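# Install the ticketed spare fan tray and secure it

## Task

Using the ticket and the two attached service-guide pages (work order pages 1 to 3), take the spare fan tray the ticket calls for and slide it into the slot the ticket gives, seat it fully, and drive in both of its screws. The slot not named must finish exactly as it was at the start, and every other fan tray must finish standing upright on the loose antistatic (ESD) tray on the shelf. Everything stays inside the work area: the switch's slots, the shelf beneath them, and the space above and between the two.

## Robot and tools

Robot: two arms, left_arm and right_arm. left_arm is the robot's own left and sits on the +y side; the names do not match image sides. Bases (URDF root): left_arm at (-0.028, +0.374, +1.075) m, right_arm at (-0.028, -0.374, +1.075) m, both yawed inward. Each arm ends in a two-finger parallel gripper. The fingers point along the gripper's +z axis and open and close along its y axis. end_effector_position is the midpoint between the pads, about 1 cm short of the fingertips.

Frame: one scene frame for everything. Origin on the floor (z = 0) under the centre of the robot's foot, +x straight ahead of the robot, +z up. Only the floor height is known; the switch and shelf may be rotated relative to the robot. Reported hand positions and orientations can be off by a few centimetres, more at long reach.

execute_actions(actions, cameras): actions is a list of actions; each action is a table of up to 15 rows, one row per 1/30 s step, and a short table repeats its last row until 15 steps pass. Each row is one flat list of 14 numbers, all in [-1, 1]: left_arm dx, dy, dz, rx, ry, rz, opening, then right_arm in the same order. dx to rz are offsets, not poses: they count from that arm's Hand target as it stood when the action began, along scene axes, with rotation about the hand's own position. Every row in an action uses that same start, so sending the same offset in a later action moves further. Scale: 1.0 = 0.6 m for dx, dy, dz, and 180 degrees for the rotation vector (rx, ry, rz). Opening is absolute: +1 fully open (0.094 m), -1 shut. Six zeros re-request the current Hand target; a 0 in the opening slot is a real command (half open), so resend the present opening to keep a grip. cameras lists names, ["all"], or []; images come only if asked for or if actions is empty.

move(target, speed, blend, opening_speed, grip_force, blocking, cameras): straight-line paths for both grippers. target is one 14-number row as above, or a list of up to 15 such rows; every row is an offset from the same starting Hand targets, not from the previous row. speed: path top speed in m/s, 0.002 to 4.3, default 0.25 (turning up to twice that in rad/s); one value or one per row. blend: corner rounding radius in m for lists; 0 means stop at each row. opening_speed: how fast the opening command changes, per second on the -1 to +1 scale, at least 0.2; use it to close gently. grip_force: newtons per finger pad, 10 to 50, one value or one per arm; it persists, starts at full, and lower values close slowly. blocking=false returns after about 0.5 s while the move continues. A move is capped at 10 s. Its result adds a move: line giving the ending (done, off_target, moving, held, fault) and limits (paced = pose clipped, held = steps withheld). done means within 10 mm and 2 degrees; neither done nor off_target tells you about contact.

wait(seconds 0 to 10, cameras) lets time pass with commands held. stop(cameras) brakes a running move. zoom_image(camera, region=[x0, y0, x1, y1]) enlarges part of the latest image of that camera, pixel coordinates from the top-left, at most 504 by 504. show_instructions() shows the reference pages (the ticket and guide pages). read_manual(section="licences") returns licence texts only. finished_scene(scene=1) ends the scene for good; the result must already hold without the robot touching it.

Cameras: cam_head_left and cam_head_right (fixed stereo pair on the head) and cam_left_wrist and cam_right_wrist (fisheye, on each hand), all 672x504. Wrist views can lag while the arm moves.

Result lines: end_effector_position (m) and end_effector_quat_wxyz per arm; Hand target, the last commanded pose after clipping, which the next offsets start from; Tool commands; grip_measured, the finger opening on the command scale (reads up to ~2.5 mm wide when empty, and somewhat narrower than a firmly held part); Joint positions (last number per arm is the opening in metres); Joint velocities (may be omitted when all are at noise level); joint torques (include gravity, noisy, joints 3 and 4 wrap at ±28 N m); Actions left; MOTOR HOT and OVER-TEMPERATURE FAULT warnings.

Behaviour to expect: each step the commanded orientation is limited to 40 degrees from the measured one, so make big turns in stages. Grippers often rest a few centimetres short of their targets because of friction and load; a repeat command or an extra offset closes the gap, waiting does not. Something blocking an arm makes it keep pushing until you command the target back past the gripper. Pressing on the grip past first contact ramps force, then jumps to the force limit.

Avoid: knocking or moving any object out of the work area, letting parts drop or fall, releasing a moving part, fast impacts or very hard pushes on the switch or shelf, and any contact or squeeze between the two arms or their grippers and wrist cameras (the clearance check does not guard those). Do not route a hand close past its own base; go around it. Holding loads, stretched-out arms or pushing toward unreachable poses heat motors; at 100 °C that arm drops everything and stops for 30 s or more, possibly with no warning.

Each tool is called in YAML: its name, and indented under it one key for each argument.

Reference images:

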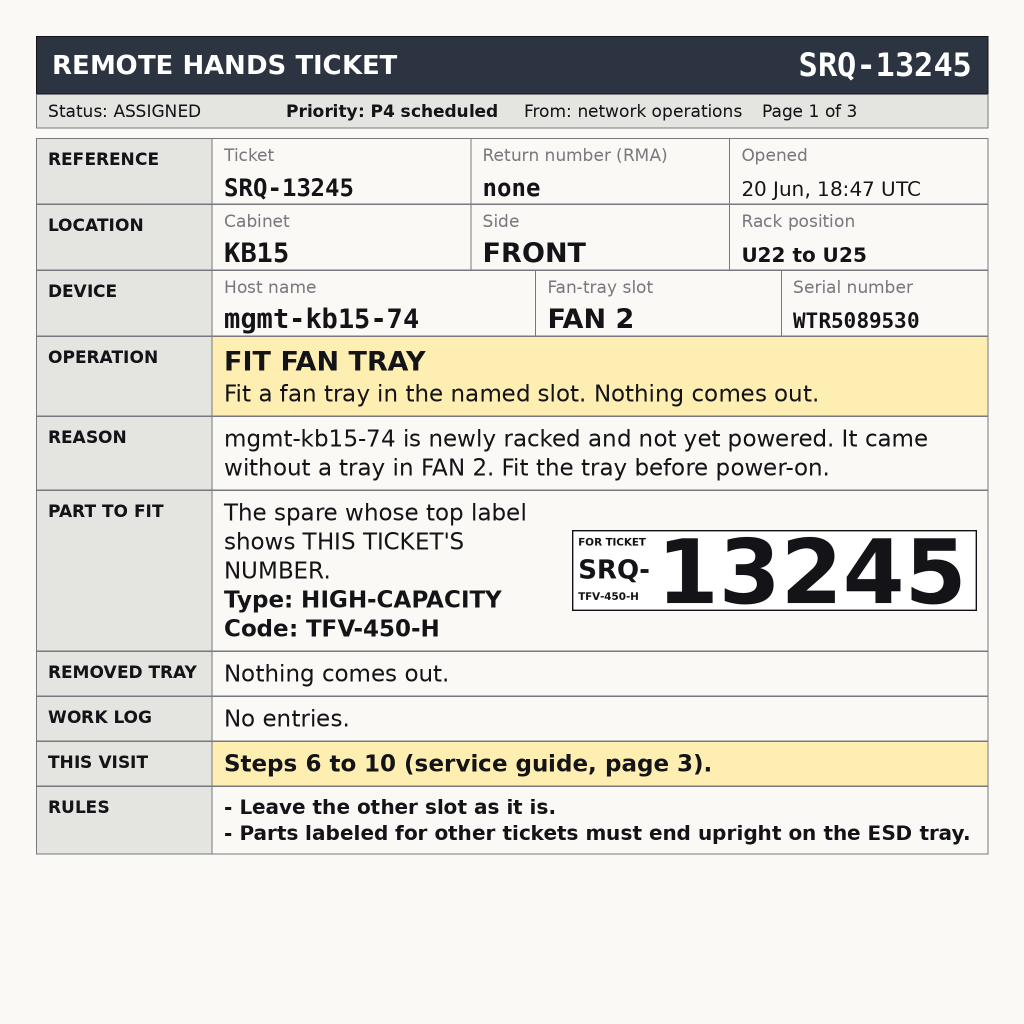

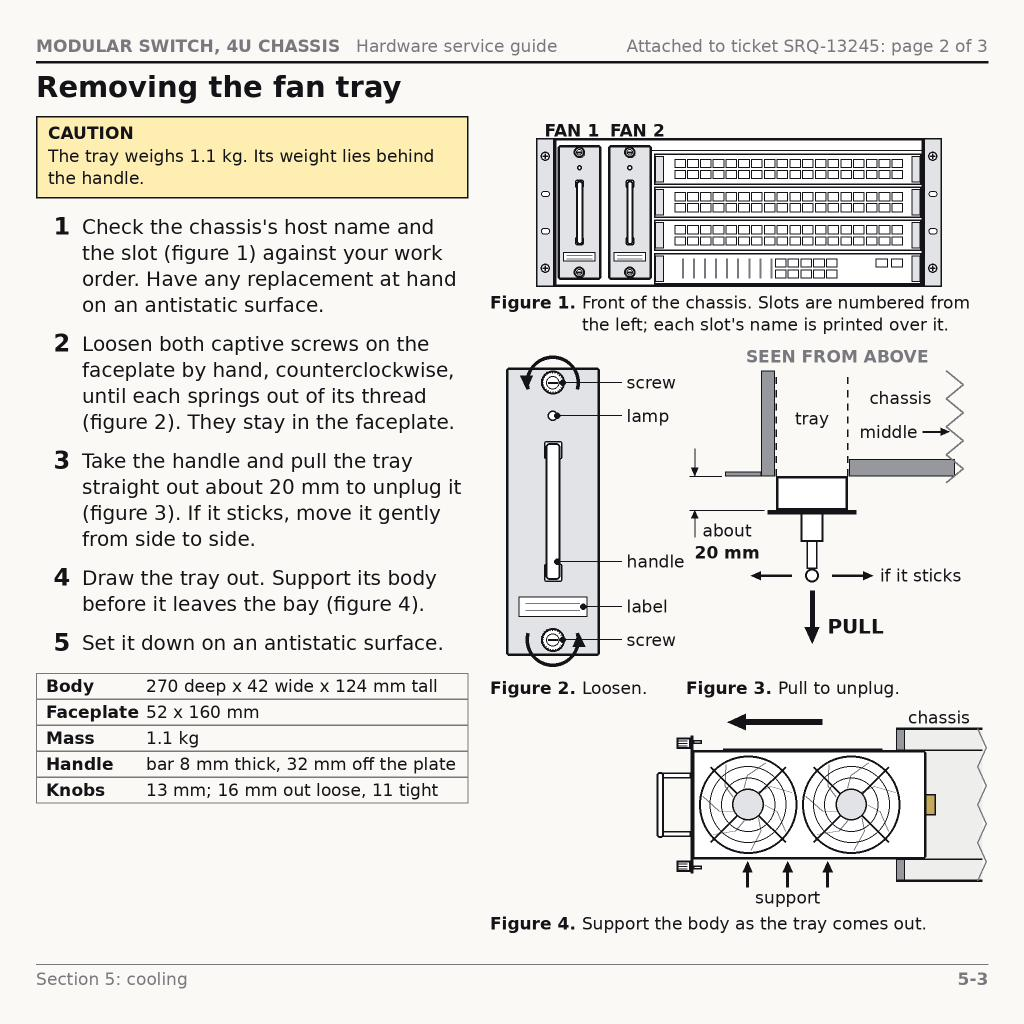

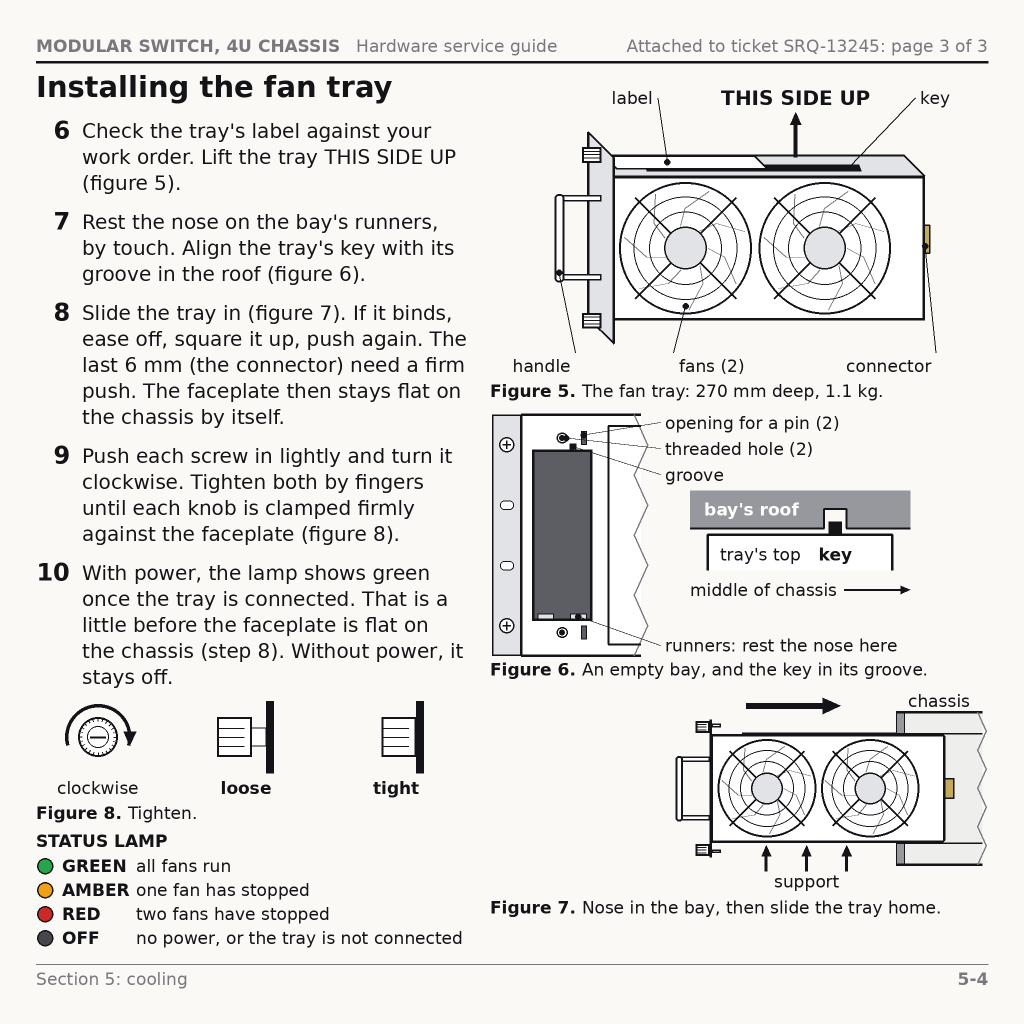

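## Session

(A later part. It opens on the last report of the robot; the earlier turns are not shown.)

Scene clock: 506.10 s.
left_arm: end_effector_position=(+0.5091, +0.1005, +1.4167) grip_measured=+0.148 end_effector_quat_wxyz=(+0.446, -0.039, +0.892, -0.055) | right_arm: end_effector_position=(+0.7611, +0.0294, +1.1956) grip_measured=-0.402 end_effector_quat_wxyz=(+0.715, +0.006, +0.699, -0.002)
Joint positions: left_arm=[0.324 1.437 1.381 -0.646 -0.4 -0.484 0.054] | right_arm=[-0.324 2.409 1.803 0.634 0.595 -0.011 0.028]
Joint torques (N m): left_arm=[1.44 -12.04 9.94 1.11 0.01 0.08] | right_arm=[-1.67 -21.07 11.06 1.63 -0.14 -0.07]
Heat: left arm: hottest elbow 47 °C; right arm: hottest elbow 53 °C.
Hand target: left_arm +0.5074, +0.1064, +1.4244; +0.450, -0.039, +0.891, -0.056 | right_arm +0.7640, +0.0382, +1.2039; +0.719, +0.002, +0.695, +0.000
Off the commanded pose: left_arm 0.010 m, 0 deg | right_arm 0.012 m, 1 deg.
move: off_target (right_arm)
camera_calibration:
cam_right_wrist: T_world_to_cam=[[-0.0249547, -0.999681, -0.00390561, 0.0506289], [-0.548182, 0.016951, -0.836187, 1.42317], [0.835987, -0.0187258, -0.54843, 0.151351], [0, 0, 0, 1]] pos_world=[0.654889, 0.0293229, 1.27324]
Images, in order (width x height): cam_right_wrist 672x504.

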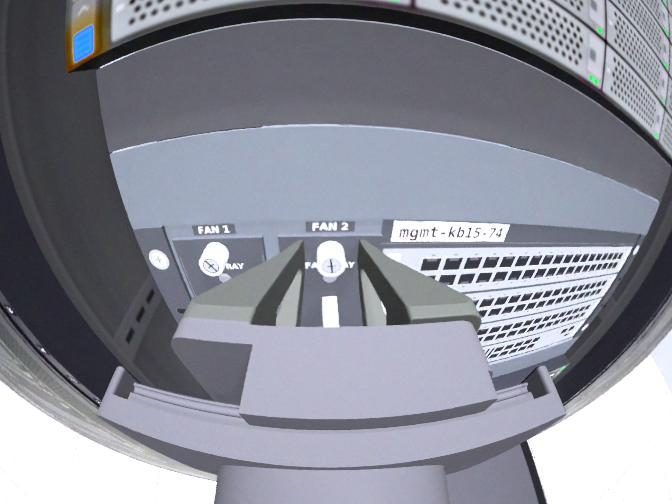

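move:
  target:
    - [0,0,0,0,0,0,0.15,0,0.0,0.0,0,0,0,-0.87]
    - [0,0,0,0,0,0,0.15,0.036,0.0,-0.004,0.64,0,0.02,-0.87]
    - [0,0,0,0,0,0,0.15,0.0,0.0,-0.004,0.64,0,0.02,-0.5]
    - [0,0,0,0,0,0,0.15,0,0,-0.004,0,0,0,-0.4]
  speed: [0.1,0.6,0.15,0.8]
  cameras: ["cam_right_wrist","cam_left_wrist"]

zoom_image:
  camera: "cam_right_wrist"
  region: [270, 190, 400, 310]

zoom_image:
  camera: "cam_left_wrist"
  region: [315, 140, 380, 175]

Scene clock: 514.13 s.
left_arm: end_effector_position=(+0.5091, +0.1005, +1.4167) grip_measured=+0.148 end_effector_quat_wxyz=(+0.446, -0.039, +0.892, -0.055) | right_arm: end_effector_position=(+0.7620, +0.0312, +1.2044) grip_measured=-0.402 end_effector_quat_wxyz=(+0.713, +0.005, +0.701, -0.003)
Joint positions: left_arm=[0.324 1.437 1.381 -0.646 -0.4 -0.484 0.054] | right_arm=[-0.323 2.397 1.81 0.609 0.595 -0.011 0.028]
Joint torques (N m): left_arm=[1.49 -11.16 9.65 1.09 0.01 0.09] | right_arm=[-1.79 -19.96 10.7 2.77 -0.15 -0.07]
Heat: left arm: hottest elbow 47 °C; right arm: hottest elbow 54 °C.
Hand target: left_arm +0.5074, +0.1064, +1.4244; +0.450, -0.039, +0.891, -0.056 | right_arm +0.7640, +0.0381, +1.2014; +0.719, +0.002, +0.695, +0.000
Off the commanded pose: left_arm 0.010 m, 0 deg | right_arm 0.008 m, 1 deg.
move: done; target 3's new opening was sent with right_arm's hand 0.013 m and 3 deg from that target
camera_calibration:
cam_left_wrist: T_world_to_cam=[[0.0391211, -0.988159, 0.148362, -0.133989], [-0.970328, -0.0730229, -0.230503, 0.823269], [0.238608, -0.134942, -0.961695, 1.37926], [0, 0, 0, 1]] pos_world=[0.47498, 0.113836, 1.53607]
cam_right_wrist: T_world_to_cam=[[-0.0241985, -0.999706, -0.00165146, 0.0491141], [-0.551872, 0.0147358, -0.833799, 1.43108], [0.833578, -0.0192653, -0.552066, 0.161661], [0, 0, 0, 1]] pos_world=[0.656205, 0.0311259, 1.28256]
Images, in order (width x height): cam_left_wrist 672x504, cam_right_wrist 672x504.

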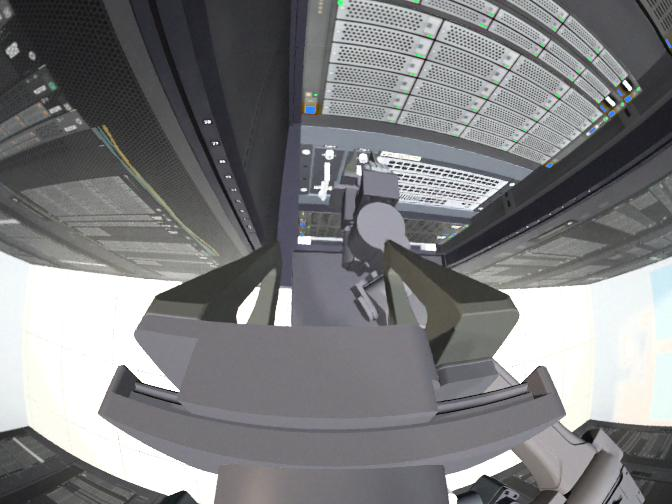

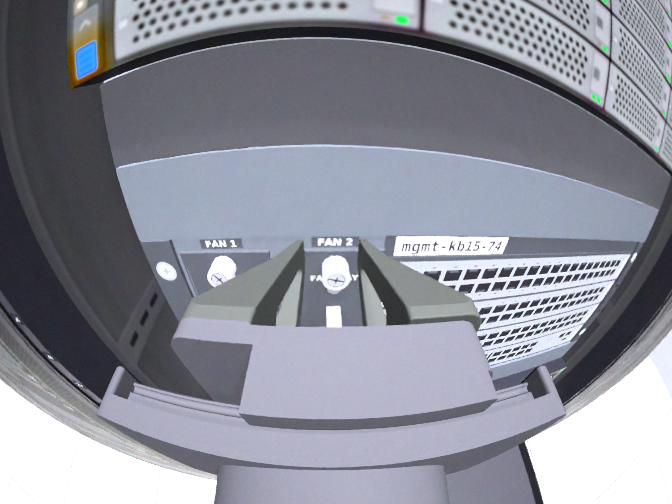

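Scaled by 3.877 from the camera's 672x504 image, which has a finer 960x720 frame.

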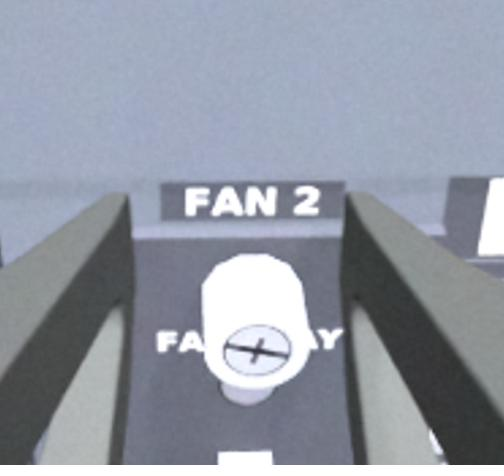

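Scaled by 7.754 from the camera's 672x504 image, which has a finer 960x720 frame.

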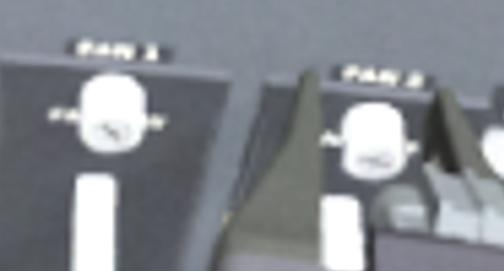

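move:
  target:
    - [0,0,0,0,0,0,0.15,-0.005,0,-0.037,0,0,0,-0.4]
    - [0,0,0,0,0,0,0.15,0,-0.003,0.0,0,0,0,-0.4]
  speed: 0.15

Scene clock: 516.30 s.
left_arm: end_effector_position=(+0.5091, +0.1005, +1.4167) grip_measured=+0.148 end_effector_quat_wxyz=(+0.446, -0.039, +0.892, -0.055) | right_arm: end_effector_position=(+0.7618, +0.0314, +1.1966) grip_measured=-0.402 end_effector_quat_wxyz=(+0.717, +0.006, +0.697, +0.000)
Joint positions: left_arm=[0.324 1.437 1.381 -0.646 -0.4 -0.484 0.054] | right_arm=[-0.323 2.414 1.81 0.64 0.593 -0.011 0.028]
Joint torques (N m): left_arm=[1.38 -11.75 9.87 1.17 -0.04 0.11] | right_arm=[-1.9 -21.42 10.3 1.59 -0.15 -0.07]
Heat: left arm: hottest elbow 47 °C; right arm: hottest elbow 54 °C.
Hand target: left_arm +0.5074, +0.1064, +1.4244; +0.450, -0.039, +0.891, -0.056 | right_arm +0.7640, +0.0364, +1.2013; +0.719, +0.002, +0.695, +0.000
Off the commanded pose: left_arm 0.010 m, 0 deg | right_arm 0.007 m, 1 deg.
move: done

move:
  target:
    - [0,0,0,0,0,0,0.15,0,0.0,0.0,0,0,0,-0.87]
    - [0,0,0,0,0,0,0.15,0.034,0.0,-0.008,0.64,0,0.02,-0.87]
  speed: [0.1,0.6]
  cameras: ["cam_right_wrist"]

zoom_image:
  camera: "cam_right_wrist"
  region: [270, 190, 400, 310]

Scene clock: 520.37 s.
left_arm: end_effector_position=(+0.5091, +0.1005, +1.4167) grip_measured=+0.148 end_effector_quat_wxyz=(+0.446, -0.039, +0.892, -0.055) | right_arm: end_effector_position=(+0.7628, +0.0284, +1.1920) grip_measured=-0.743 end_effector_quat_wxyz=(+0.395, +0.591, +0.378, +0.593)
Joint positions: left_arm=[0.324 1.437 1.381 -0.646 -0.4 -0.484 0.054] | right_arm=[-0.325 2.416 1.81 0.626 0.6 1.972 0.012]
Joint torques (N m): left_arm=[1.61 -12.04 10 1.29 0.07 0.12] | right_arm=[-3.02 -18.73 15.34 0.68 -1.15 0.15]
Heat: left arm: hottest elbow 47 °C; right arm: hottest elbow 55 °C.
Hand target: left_arm +0.5074, +0.1064, +1.4244; +0.450, -0.039, +0.891, -0.056 | right_arm +0.7844, +0.0363, +1.1966; +0.383, +0.589, +0.372, +0.606
Off the commanded pose: left_arm 0.010 m, 0 deg | right_arm 0.024 m, 2 deg.
move: off_target (right_arm)
camera_calibration:
cam_right_wrist: T_world_to_cam=[[0.00749612, 0.400802, -0.916134, 1.07244], [-0.558275, 0.761765, 0.328699, 0.0191073], [0.829622, 0.508991, 0.229468, -0.789427], [0, 0, 0, 1]] pos_world=[0.657554, -0.0425812, 1.15737]
Images, in order (width x height): cam_right_wrist 672x504.

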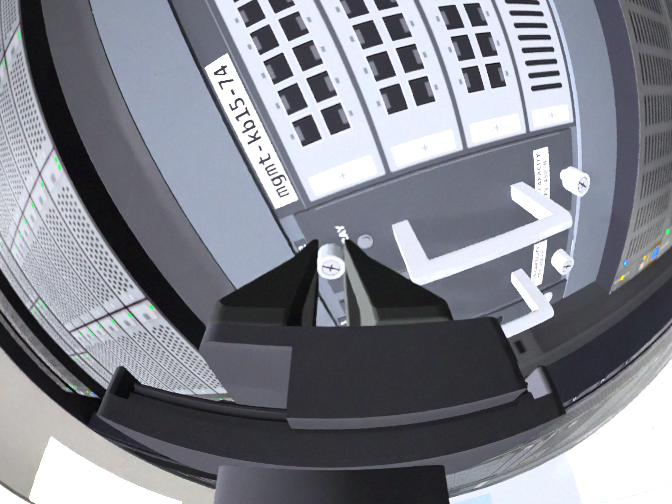

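Scaled by 3.877 from the camera's 672x504 image, which has a finer 960x720 frame.

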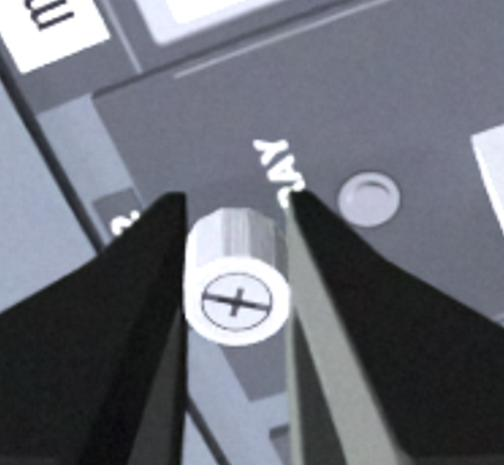

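move:
  target:
    - [0,0,0,0,0,0,0.15,-0.034,0,0.005,0,0,0,-0.5]
    - [0,0,0,0,0,0,0.15,-0.034,-0.003,0.0,-0.64,0,-0.02,-0.4]
  speed: [0.15,0.8]
  cameras: ["cam_right_wrist"]

zoom_image:
  camera: "cam_right_wrist"
  region: [270, 190, 400, 310]

Scene clock: 524.77 s.
left_arm: end_effector_position=(+0.5091, +0.1005, +1.4167) grip_measured=+0.148 end_effector_quat_wxyz=(+0.446, -0.039, +0.892, -0.055) | right_arm: end_effector_position=(+0.7626, +0.0324, +1.2068) grip_measured=-0.402 end_effector_quat_wxyz=(+0.717, +0.005, +0.697, +0.001)
Joint positions: left_arm=[0.324 1.437 1.381 -0.646 -0.4 -0.484 0.054] | right_arm=[-0.323 2.4 1.814 0.621 0.591 -0.011 0.028]
Joint torques (N m): left_arm=[1.32 -12.45 9.87 1.14 0 0.1] | right_arm=[-2.14 -19.96 9.72 2.76 -0.15 -0.07]
Heat: left arm: hottest elbow 47 °C; right arm: hottest elbow 54 °C.
Hand target: left_arm +0.5074, +0.1064, +1.4244; +0.450, -0.039, +0.891, -0.056 | right_arm +0.7641, +0.0344, +1.1963; +0.718, +0.002, +0.696, +0.000
Off the commanded pose: left_arm 0.010 m, 0 deg | right_arm 0.010 m, 1 deg.
move: done
camera_calibration:
cam_right_wrist: T_world_to_cam=[[-0.019637, -0.999771, -0.00854718, 0.0551255], [-0.542854, 0.0178406, -0.839637, 1.43338], [0.839597, -0.0118481, -0.54308, 0.146769], [0, 0, 0, 1]] pos_world=[0.655972, 0.0312794, 1.2837]
Images, in order (width x height): cam_right_wrist 672x504.

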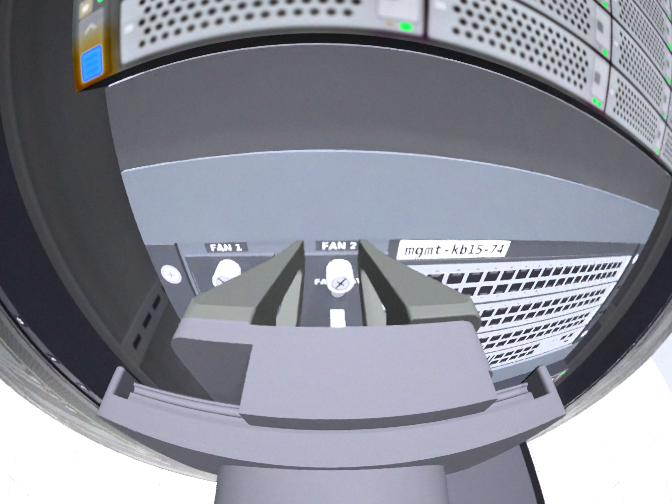

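Scaled by 3.877 from the camera's 672x504 image, which has a finer 960x720 frame.

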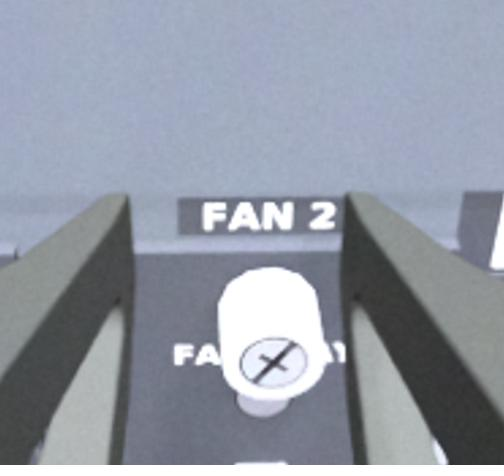

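move:
  target:
    - [0,0,0,0,0,0,0.15,-0.005,-0.004,-0.03,0,0,0,-0.4]
    - [0,0,0,0,0,0,0.15,0,-0.004,0.008,0,0,0,-0.4]
    - [0,0,0,0,0,0,0.15,0,-0.002,0.008,0,0,0,-0.87]
    - [0,0,0,0,0,0,0.15,0.034,0.0,0.0,0.64,0,0.02,-0.87]
  speed: [0.15,0.15,0.1,0.6]
  cameras: ["cam_right_wrist"]

zoom_image:
  camera: "cam_right_wrist"
  region: [270, 190, 400, 310]

Scene clock: 530.77 s.
left_arm: end_effector_position=(+0.5091, +0.1005, +1.4167) grip_measured=+0.148 end_effector_quat_wxyz=(+0.446, -0.039, +0.892, -0.055) | right_arm: end_effector_position=(+0.7634, +0.0217, +1.1911) grip_measured=-0.764 end_effector_quat_wxyz=(+0.400, +0.599, +0.367, +0.589)
Joint positions: left_arm=[0.324 1.437 1.381 -0.646 -0.4 -0.484 0.054] | right_arm=[-0.327 2.416 1.809 0.626 0.628 1.983 0.011]
Joint torques (N m): left_arm=[1.2 -12.28 9.95 1.26 0.07 0.16] | right_arm=[-2.84 -18.9 14.83 0.85 -2.33 0.02]
Heat: left arm: hottest elbow 47 °C; right arm: hottest elbow 54 °C.
Hand target: left_arm +0.5074, +0.1064, +1.4244; +0.450, -0.039, +0.891, -0.056 | right_arm +0.7844, +0.0346, +1.1965; +0.383, +0.589, +0.372, +0.606
Off the commanded pose: left_arm 0.010 m, 0 deg | right_arm 0.025 m, 3 deg.
move: off_target (right_arm)
camera_calibration:
cam_right_wrist: T_world_to_cam=[[0.0182994, 0.409773, -0.912004, 1.06095], [-0.535199, 0.774485, 0.337246, -0.00331443], [0.844528, 0.481932, 0.233483, -0.80194], [0, 0, 0, 1]] pos_world=[0.656072, -0.0457004, 1.15595]
Images, in order (width x height): cam_right_wrist 672x504.

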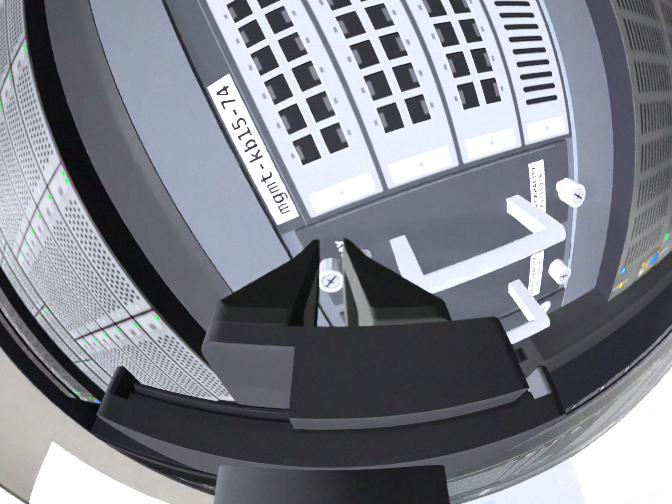

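Scaled by 3.877 from the camera's 672x504 image, which has a finer 960x720 frame.

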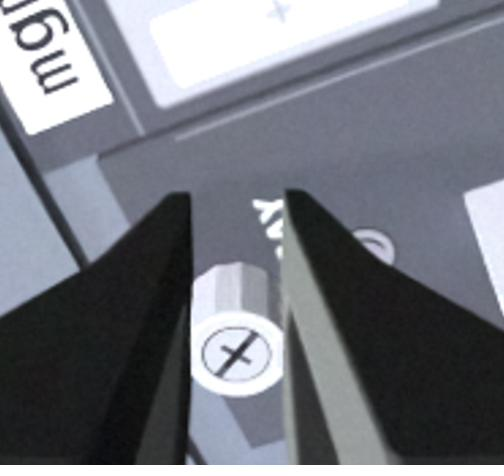

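move:
  target:
    - [0,0,0,0,0,0,0.15,-0.034,0,-0.01,0,0,0,-0.5]
    - [0,0,0,0,0,0,0.15,-0.034,-0.003,-0.02,-0.64,0,-0.02,-0.4]
    - [0,0,0,0,0,0,0.15,-0.034,-0.003,0.0,-0.64,0,-0.02,-0.4]
  speed: [0.15,0.8,0.15]
  cameras: ["cam_right_wrist","cam_left_wrist"]

zoom_image:
  camera: "cam_right_wrist"
  region: [270, 190, 400, 310]

zoom_image:
  camera: "cam_left_wrist"
  region: [315, 140, 380, 175]

Scene clock: 535.93 s.
left_arm: end_effector_position=(+0.5091, +0.1005, +1.4167) grip_measured=+0.148 end_effector_quat_wxyz=(+0.446, -0.039, +0.892, -0.055) | right_arm: end_effector_position=(+0.7626, +0.0276, +1.2085) grip_measured=-0.402 end_effector_quat_wxyz=(+0.724, +0.015, +0.690, +0.003)
Joint positions: left_arm=[0.324 1.437 1.381 -0.646 -0.4 -0.484 0.054] | right_arm=[-0.326 2.402 1.808 0.653 0.599 -0.008 0.028]
Joint torques (N m): left_arm=[1.85 -11.34 9.96 1.2 0.03 0.11] | right_arm=[-2.02 -20.31 9.66 1.52 -0.6 -0.09]
Heat: left arm: hottest elbow 47 °C; right arm: hottest elbow 54 °C.
Hand target: left_arm +0.5074, +0.1064, +1.4244; +0.450, -0.039, +0.891, -0.056 | right_arm +0.7640, +0.0328, +1.1966; +0.718, +0.002, +0.696, +0.000
Off the commanded pose: left_arm 0.010 m, 0 deg | right_arm 0.013 m, 2 deg.
move: off_target (right_arm); target 2's new opening was sent with right_arm's hand 0.024 m and 2 deg from that target
camera_calibration:
cam_left_wrist: T_world_to_cam=[[0.0391211, -0.988159, 0.148362, -0.133989], [-0.970328, -0.0730229, -0.230503, 0.823269], [0.238608, -0.134942, -0.961695, 1.37926], [0, 0, 0, 1]] pos_world=[0.47498, 0.113836, 1.53607]
cam_right_wrist: T_world_to_cam=[[-0.0310517, -0.999208, -0.0248803, 0.0788253], [-0.526295, 0.0375072, -0.849475, 1.43366], [0.849735, -0.0132833, -0.527042, 0.120597], [0, 0, 0, 1]] pos_world=[0.654501, 0.0265922, 1.28338]
Images, in order (width x height): cam_left_wrist 672x504, cam_right_wrist 672x504.

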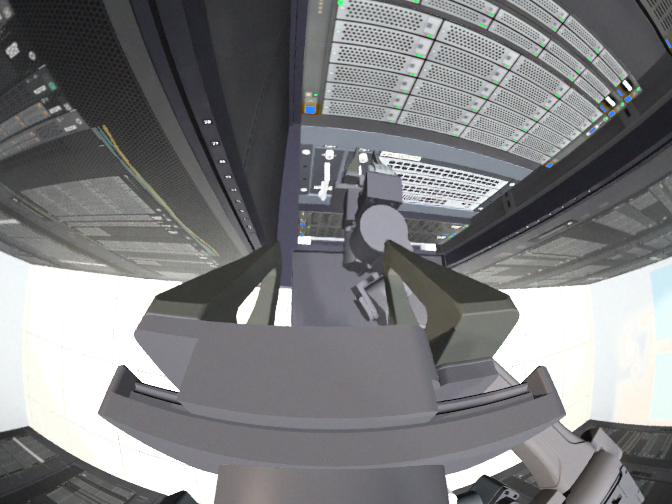

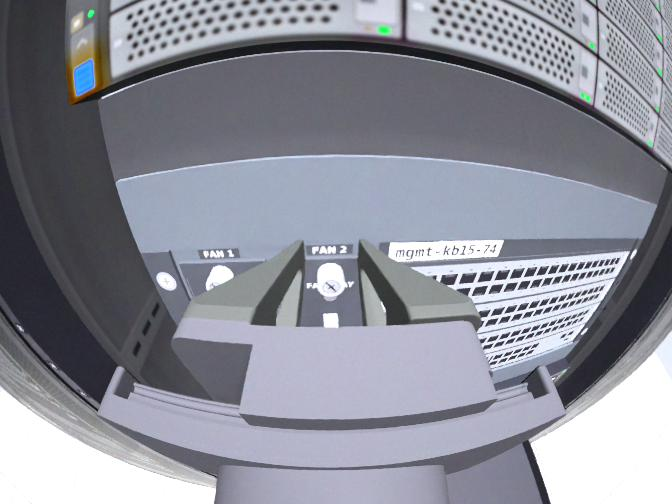

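Scaled by 3.877 from the camera's 672x504 image, which has a finer 960x720 frame.

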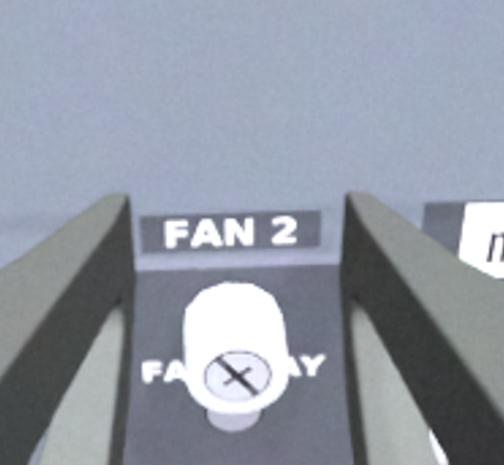

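Scaled by 7.754 from the camera's 672x504 image, which has a finer 960x720 frame.

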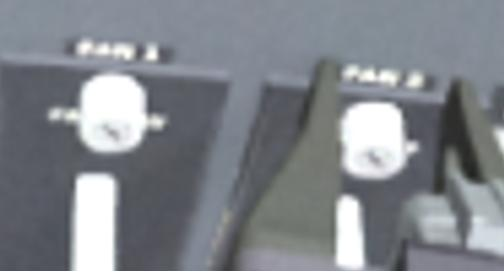

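move:
  target:
    - [0,0,0,0,0,0,0.15,-0.005,0.004,-0.037,0,0,0,-0.4]
    - [0,0,0,0,0,0,0.15,0,0.004,0.008,0,0,0,-0.4]
  speed: [0.15,0.15]

Scene clock: 537.73 s.
left_arm: end_effector_position=(+0.5091, +0.1005, +1.4167) grip_measured=+0.148 end_effector_quat_wxyz=(+0.446, -0.039, +0.892, -0.055) | right_arm: end_effector_position=(+0.7626, +0.0276, +1.2067) grip_measured=-0.402 end_effector_quat_wxyz=(+0.724, +0.015, +0.689, +0.003)
Joint positions: left_arm=[0.324 1.437 1.381 -0.646 -0.4 -0.484 0.054] | right_arm=[-0.326 2.406 1.808 0.659 0.599 -0.01 0.028]
Joint torques (N m): left_arm=[1.2 -12.1 10 1.29 0.03 0.13] | right_arm=[-1.85 -20.89 10.13 0.84 -0.5 -0.08]
Heat: left arm: hottest elbow 47 °C; right arm: hottest elbow 54 °C.
Hand target: left_arm +0.5074, +0.1064, +1.4244; +0.450, -0.039, +0.891, -0.056 | right_arm +0.7640, +0.0352, +1.2013; +0.718, +0.001, +0.696, +0.000
Off the commanded pose: left_arm 0.010 m, 0 deg | right_arm 0.009 m, 2 deg.
move: done

move:
  target:
    - [0,0,0,0,0,0,0.15,-0.003,0.0,-0.055,0,0,0,-0.4]
    - [0,0,0,0,0,0,0.15,0,0.0,-0.015,0,0,0,-0.4]
  speed: [0.15,0.15]
  cameras: ["cam_right_wrist"]

zoom_image:
  camera: "cam_right_wrist"
  region: [270, 190, 400, 310]

Scene clock: 539.43 s.
left_arm: end_effector_position=(+0.5091, +0.1005, +1.4167) grip_measured=+0.148 end_effector_quat_wxyz=(+0.446, -0.039, +0.892, -0.055) | right_arm: end_effector_position=(+0.7624, +0.0276, +1.2064) grip_measured=-0.402 end_effector_quat_wxyz=(+0.727, +0.017, +0.686, +0.005)
Joint positions: left_arm=[0.324 1.437 1.381 -0.646 -0.4 -0.484 0.054] | right_arm=[-0.326 2.409 1.808 0.673 0.599 -0.01 0.028]
Joint torques (N m): left_arm=[1.32 -12.1 9.77 1.13 -0.01 0.11] | right_arm=[-1.79 -20.19 10.03 0.83 -0.48 -0.08]
Heat: left arm: hottest elbow 47 °C; right arm: hottest elbow 53 °C.
Hand target: left_arm +0.5074, +0.1064, +1.4244; +0.450, -0.039, +0.891, -0.056 | right_arm +0.7640, +0.0352, +1.1924; +0.718, +0.001, +0.696, +0.000
Off the commanded pose: left_arm 0.010 m, 0 deg | right_arm 0.016 m, 2 deg.
move: off_target (right_arm)
camera_calibration:
cam_right_wrist: T_world_to_cam=[[-0.0300788, -0.999074, -0.0307764, 0.0850998], [-0.517073, 0.041903, -0.854915, 1.43119], [0.855413, -0.00980118, -0.517854, 0.104186], [0, 0, 0, 1]] pos_world=[0.653467, 0.0260709, 1.28012]
Images, in order (width x height): cam_right_wrist 672x504.

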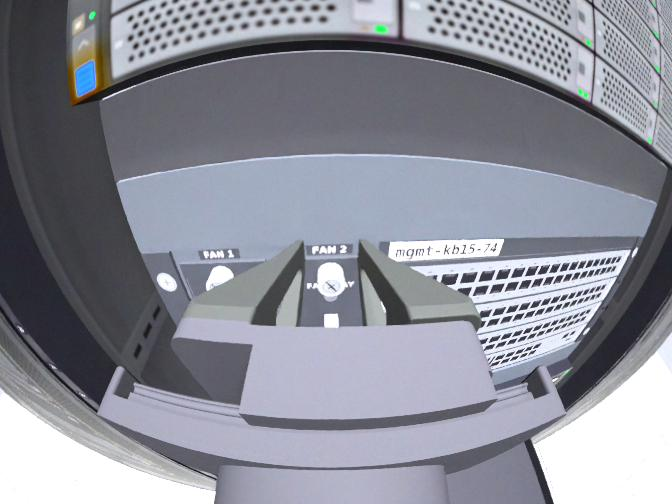

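Scaled by 3.877 from the camera's 672x504 image, which has a finer 960x720 frame.

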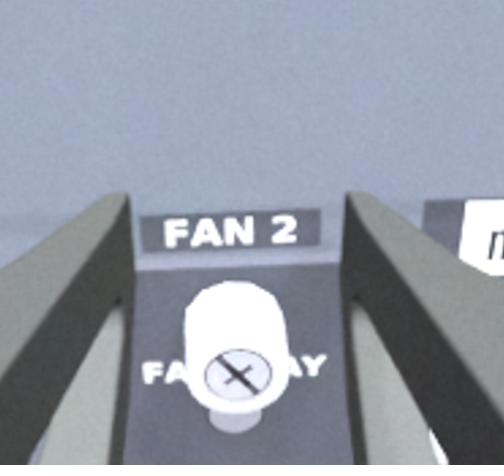

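move:
  target:
    - [0,0,0,0,0,0,0.15,-0.03,0.0,0,0,0,0,-0.4]
    - [0,0,0,0,0,0,0.15,-0.03,0.0,0.01,0,0,0,-0.4]
  speed: [0.15,0.15]

Scene clock: 541.13 s.
left_arm: end_effector_position=(+0.5091, +0.1005, +1.4167) grip_measured=+0.148 end_effector_quat_wxyz=(+0.446, -0.039, +0.892, -0.055) | right_arm: end_effector_position=(+0.7503, +0.0284, +1.1814) grip_measured=-0.402 end_effector_quat_wxyz=(+0.714, +0.004, +0.701, -0.002)
Joint positions: left_arm=[0.324 1.437 1.381 -0.646 -0.4 -0.484 0.054] | right_arm=[-0.317 2.409 1.759 0.673 0.599 -0.011 0.028]
Joint torques (N m): left_arm=[1.49 -11.52 9.76 1.21 0.02 0.14] | right_arm=[-1.38 -23 8.43 1.91 0.09 -0.07]
Heat: left arm: hottest elbow 47 °C; right arm: hottest elbow 53 °C.
Hand target: left_arm +0.5074, +0.1064, +1.4244; +0.450, -0.039, +0.891, -0.056 | right_arm +0.7460, +0.0351, +1.1984; +0.718, +0.001, +0.696, +0.000
Off the commanded pose: left_arm 0.010 m, 0 deg | right_arm 0.019 m, 1 deg.
move: off_target (right_arm)

move:
  target:
    - [0,0,0,0,0,0,0.15,0.0,0.0,0.066,0,0,0,-0.4]
    - [0,0,0,0,0,0,0.15,0.028,0.0,0.05,0,0,0,-0.4]
    - [0,0,0,0,0,0,0.15,0.023,0.0,-0.025,0,0,0,-0.4]
    - [0,0,0,0,0,0,0.15,0.028,0.0,0.009,0,0,0,-0.4]
  speed: [0.15,0.15,0.15,0.15]
  cameras: ["cam_right_wrist"]

zoom_image:
  camera: "cam_right_wrist"
  region: [270, 190, 400, 310]

Scene clock: 546.17 s.
left_arm: end_effector_position=(+0.5091, +0.1005, +1.4167) grip_measured=+0.148 end_effector_quat_wxyz=(+0.446, -0.039, +0.892, -0.055) | right_arm: end_effector_position=(+0.7503, +0.0296, +1.1737) grip_measured=-0.402 end_effector_quat_wxyz=(+0.704, -0.005, +0.710, -0.006)
Joint positions: left_arm=[0.324 1.437 1.381 -0.646 -0.4 -0.484 0.054] | right_arm=[-0.317 2.41 1.759 0.644 0.592 -0.012 0.028]
Joint torques (N m): left_arm=[1.03 -11.34 10.04 1.35 0.04 0.15] | right_arm=[-2.43 -21.89 12.49 1.61 -0.12 -0.06]
Heat: left arm: hottest elbow 47 °C; right arm: hottest elbow 53 °C.
Hand target: left_arm +0.5074, +0.1064, +1.4244; +0.450, -0.039, +0.891, -0.056 | right_arm +0.7628, +0.0350, +1.2036; +0.718, +0.001, +0.696, +0.000
Off the commanded pose: left_arm 0.010 m, 0 deg | right_arm 0.033 m, 2 deg.
move: off_target (right_arm)
camera_calibration:
cam_right_wrist: T_world_to_cam=[[-0.0156289, -0.999742, 0.0164614, 0.0194871], [-0.572414, -0.0045525, -0.819952, 1.3987], [0.819816, -0.0222377, -0.572195, 0.188507], [0, 0, 0, 1]] pos_world=[0.646395, 0.0300416, 1.25441]
Images, in order (width x height): cam_right_wrist 672x504.

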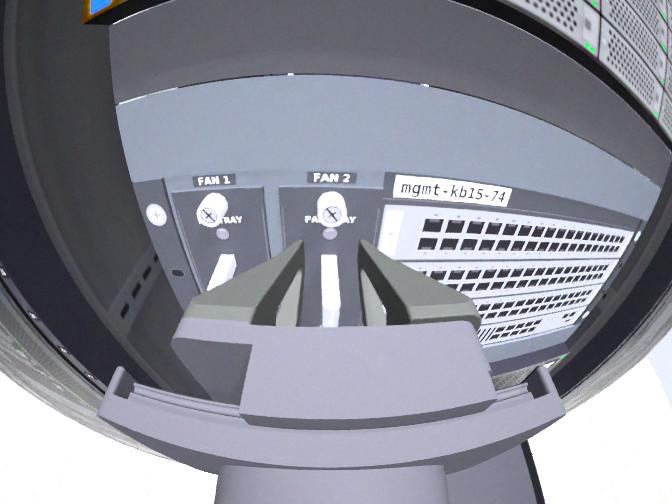

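Scaled by 3.877 from the camera's 672x504 image, which has a finer 960x720 frame.

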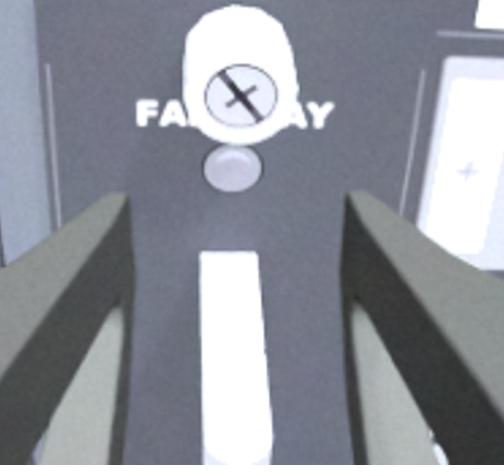

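move:
  target: [0,0,0,0,0,0,0.15,0.02,0.0,0.01,0,0,0,-0.4]
  speed: 0.15

Scene clock: 547.63 s.
left_arm: end_effector_position=(+0.5091, +0.1005, +1.4167) grip_measured=+0.148 end_effector_quat_wxyz=(+0.446, -0.039, +0.892, -0.055) | right_arm: end_effector_position=(+0.7595, +0.0352, +1.1899) grip_measured=-0.402 end_effector_quat_wxyz=(+0.708, -0.005, +0.707, -0.001)
Joint positions: left_arm=[0.324 1.437 1.381 -0.646 -0.4 -0.484 0.054] | right_arm=[-0.319 2.41 1.804 0.609 0.583 -0.012 0.028]
Joint torques (N m): left_arm=[1.44 -11.52 9.72 1.2 0.01 0.07] | right_arm=[-2.96 -21.01 13.05 1.66 -0.13 -0.06]
Heat: left arm: hottest elbow 47 °C; right arm: hottest elbow 53 °C.
Hand target: left_arm +0.5074, +0.1064, +1.4244; +0.450, -0.039, +0.891, -0.056 | right_arm +0.7748, +0.0352, +1.2096; +0.718, +0.001, +0.696, +0.000
Off the commanded pose: left_arm 0.010 m, 0 deg | right_arm 0.025 m, 2 deg.
move: off_target (right_arm)

move:
  target: [0,0,0,0,0,0,0.15,-0.015,-0.025,-0.03,0,0,0,-0.4]
  speed: 0.15
  cameras: ["cam_right_wrist"]

zoom_image:
  camera: "cam_right_wrist"
  region: [270, 190, 400, 310]

Scene clock: 549.10 s.
left_arm: end_effector_position=(+0.5091, +0.1005, +1.4167) grip_measured=+0.148 end_effector_quat_wxyz=(+0.446, -0.039, +0.892, -0.055) | right_arm: end_effector_position=(+0.7626, +0.0287, +1.1945) grip_measured=-0.402 end_effector_quat_wxyz=(+0.716, +0.000, +0.698, +0.004)
Joint positions: left_arm=[0.324 1.437 1.381 -0.646 -0.4 -0.484 0.054] | right_arm=[-0.329 2.41 1.799 0.642 0.572 -0.012 0.028]
Joint torques (N m): left_arm=[0.79 -11.75 9.78 1.28 0.04 0.16] | right_arm=[-3.02 -21.13 8.55 2.77 -0.11 -0.05]
Heat: left arm: hottest elbow 47 °C; right arm: hottest elbow 54 °C.
Hand target: left_arm +0.5074, +0.1064, +1.4244; +0.450, -0.039, +0.891, -0.056 | right_arm +0.7659, +0.0201, +1.1918; +0.718, +0.001, +0.696, +0.000
Off the commanded pose: left_arm 0.010 m, 0 deg | right_arm 0.010 m, 1 deg.
move: done
camera_calibration:
cam_right_wrist: T_world_to_cam=[[-0.00745552, -0.99996, -0.00488768, 0.0377314], [-0.545652, 0.00816418, -0.837972, 1.42344], [0.837979, -0.00358054, -0.545691, 0.14427], [0, 0, 0, 1]] pos_world=[0.656091, 0.0266252, 1.27172]
Images, in order (width x height): cam_right_wrist 672x504.

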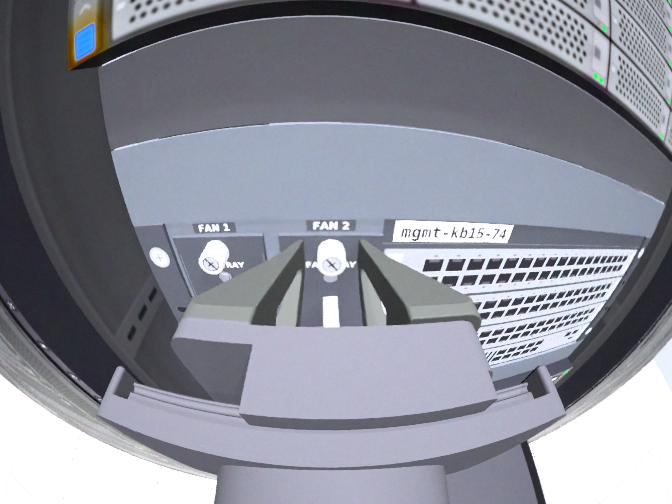

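Scaled by 3.877 from the camera's 672x504 image, which has a finer 960x720 frame.

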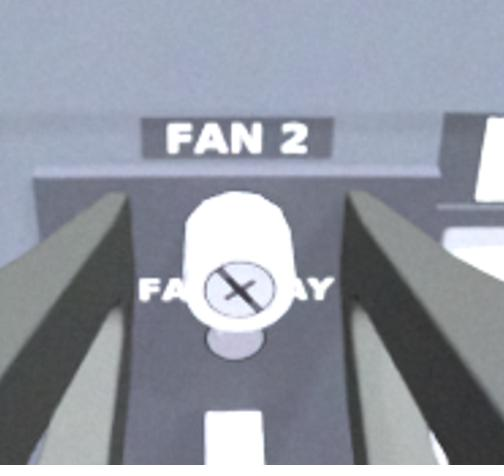

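move:
  target:
    - [0,0,0,0,0,0,0.15,-0.005,0.01,0,0,0,0,-0.87]
    - [0,0,0,0,0,0,0.15,-0.005,0.014,0,0.64,0,0.02,-0.87]
  speed: [0.15,0.6]
  cameras: ["cam_right_wrist"]

zoom_image:
  camera: "cam_right_wrist"
  region: [270, 190, 400, 310]

Scene clock: 553.17 s.
left_arm: end_effector_position=(+0.5091, +0.1005, +1.4167) grip_measured=+0.148 end_effector_quat_wxyz=(+0.446, -0.039, +0.892, -0.055) | right_arm: end_effector_position=(+0.7625, +0.0289, +1.1956) grip_measured=-0.744 end_effector_quat_wxyz=(+0.387, +0.584, +0.379, +0.605)
Joint positions: left_arm=[0.324 1.437 1.381 -0.646 -0.4 -0.484 0.054] | right_arm=[-0.329 2.411 1.799 0.649 0.571 1.975 0.012]
Joint torques (N m): left_arm=[1.73 -12.16 9.89 1.26 0.07 0.13] | right_arm=[-2.14 -20.95 9.16 2.07 0.32 0.11]
Heat: left arm: hottest elbow 47 °C; right arm: hottest elbow 53 °C.
Hand target: left_arm +0.5074, +0.1064, +1.4244; +0.450, -0.039, +0.891, -0.056 | right_arm +0.7629, +0.0285, +1.1919; +0.383, +0.589, +0.372, +0.606
Off the commanded pose: left_arm 0.010 m, 0 deg | right_arm 0.004 m, 1 deg.
move: done
camera_calibration:
cam_right_wrist: T_world_to_cam=[[0.0105004, 0.411621, -0.911295, 1.06718], [-0.582068, 0.743547, 0.329144, 0.0355313], [0.813073, 0.526979, 0.247399, -0.79966], [0, 0, 0, 1]] pos_world=[0.659657, -0.0442896, 1.15866]
Images, in order (width x height): cam_right_wrist 672x504.

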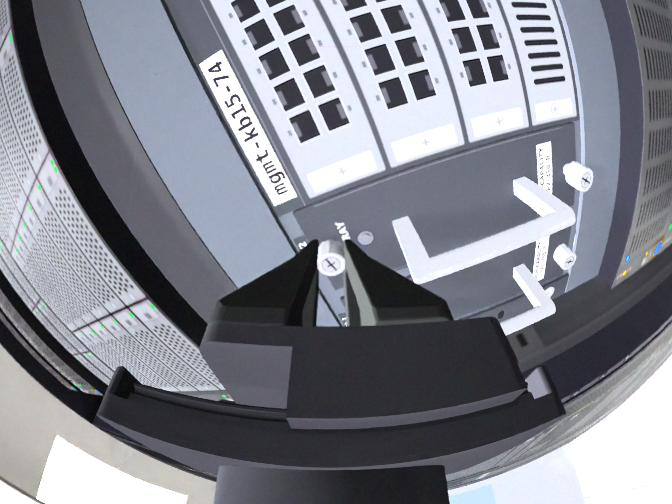

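Scaled by 3.877 from the camera's 672x504 image, which has a finer 960x720 frame.

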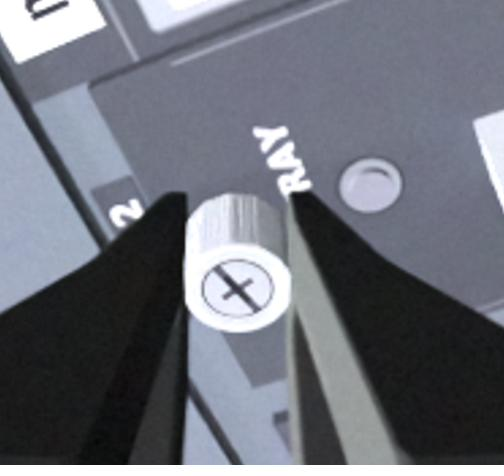

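move:
  target:
    - [0,0,0,0,0,0,0.15,0,0,0,0,0,0,-0.45]
    - [0,0,0,0,0,0,0.15,0,0,0,-0.64,0,-0.02,-0.45]
    - [0,0,0,0,0,0,0.15,0,0,0,-0.64,0,-0.02,-0.87]
    - [0,0,0,0,0,0,0.15,0,0,0,0,0,0,-0.87]
  speed: [0.15,0.8,0.15,0.6]
  cameras: ["cam_right_wrist","cam_left_wrist"]

zoom_image:
  camera: "cam_right_wrist"
  region: [270, 190, 400, 310]

Scene clock: 560.33 s.
left_arm: end_effector_position=(+0.5091, +0.1005, +1.4167) grip_measured=+0.148 end_effector_quat_wxyz=(+0.446, -0.039, +0.892, -0.055) | right_arm: end_effector_position=(+0.7621, +0.0212, +1.1921) grip_measured=-0.774 end_effector_quat_wxyz=(+0.393, +0.590, +0.374, +0.598)
Joint positions: left_arm=[0.324 1.437 1.381 -0.646 -0.4 -0.484 0.054] | right_arm=[-0.333 2.408 1.788 0.65 0.591 1.978 0.011]
Joint torques (N m): left_arm=[0.79 -11.34 9.92 1.09 -0.02 0.11] | right_arm=[-1.79 -20.78 9.84 2 -0.48 0.07]
Heat: left arm: hottest elbow 47 °C; right arm: hottest elbow 53 °C.
Hand target: left_arm +0.5074, +0.1064, +1.4244; +0.450, -0.039, +0.891, -0.056 | right_arm +0.7628, +0.0287, +1.1917; +0.383, +0.589, +0.372, +0.606
Off the commanded pose: left_arm 0.010 m, 0 deg | right_arm 0.007 m, 1 deg.
move: done; target 3's new opening was sent with right_arm's hand 0.013 m and 1 deg from that target
camera_calibration:
cam_left_wrist: T_world_to_cam=[[0.0391211, -0.988159, 0.148362, -0.133989], [-0.970328, -0.0730229, -0.230503, 0.823269], [0.238608, -0.134942, -0.961695, 1.37926], [0, 0, 0, 1]] pos_world=[0.47498, 0.113836, 1.53607]
cam_right_wrist: T_world_to_cam=[[0.0143242, 0.410295, -0.911841, 1.06482], [-0.562251, 0.757409, 0.331973, 0.0234602], [0.826843, 0.507928, 0.241538, -0.797538], [0, 0, 0, 1]] pos_world=[0.657376, -0.0495676, 1.15579]
Images, in order (width x height): cam_left_wrist 672x504, cam_right_wrist 672x504.

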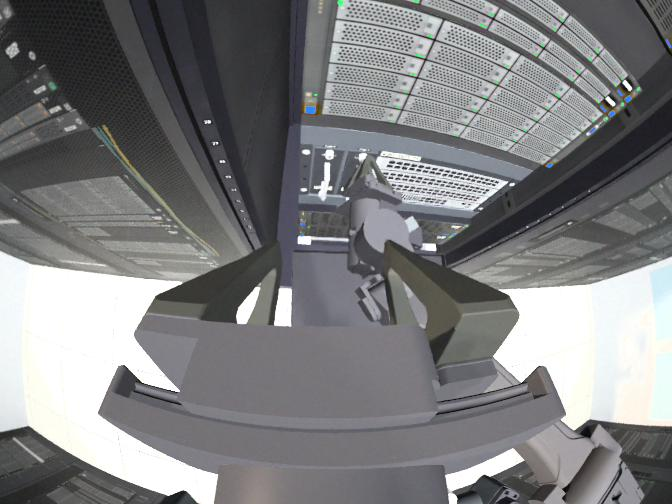

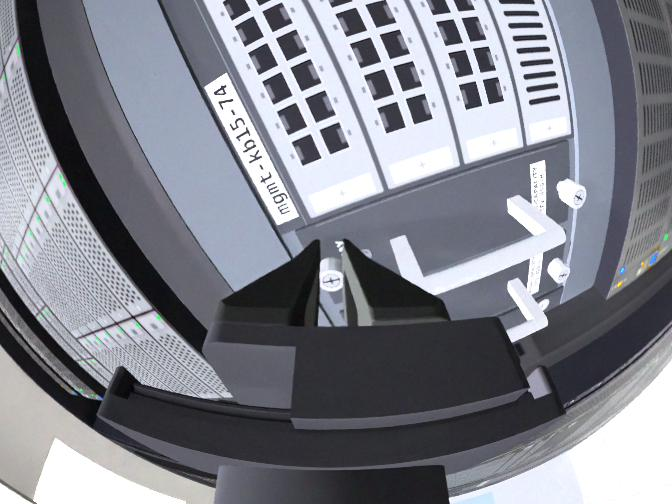

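Scaled by 3.877 from the camera's 672x504 image, which has a finer 960x720 frame.

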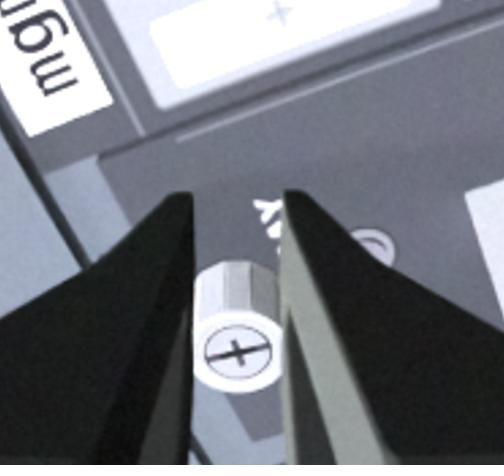

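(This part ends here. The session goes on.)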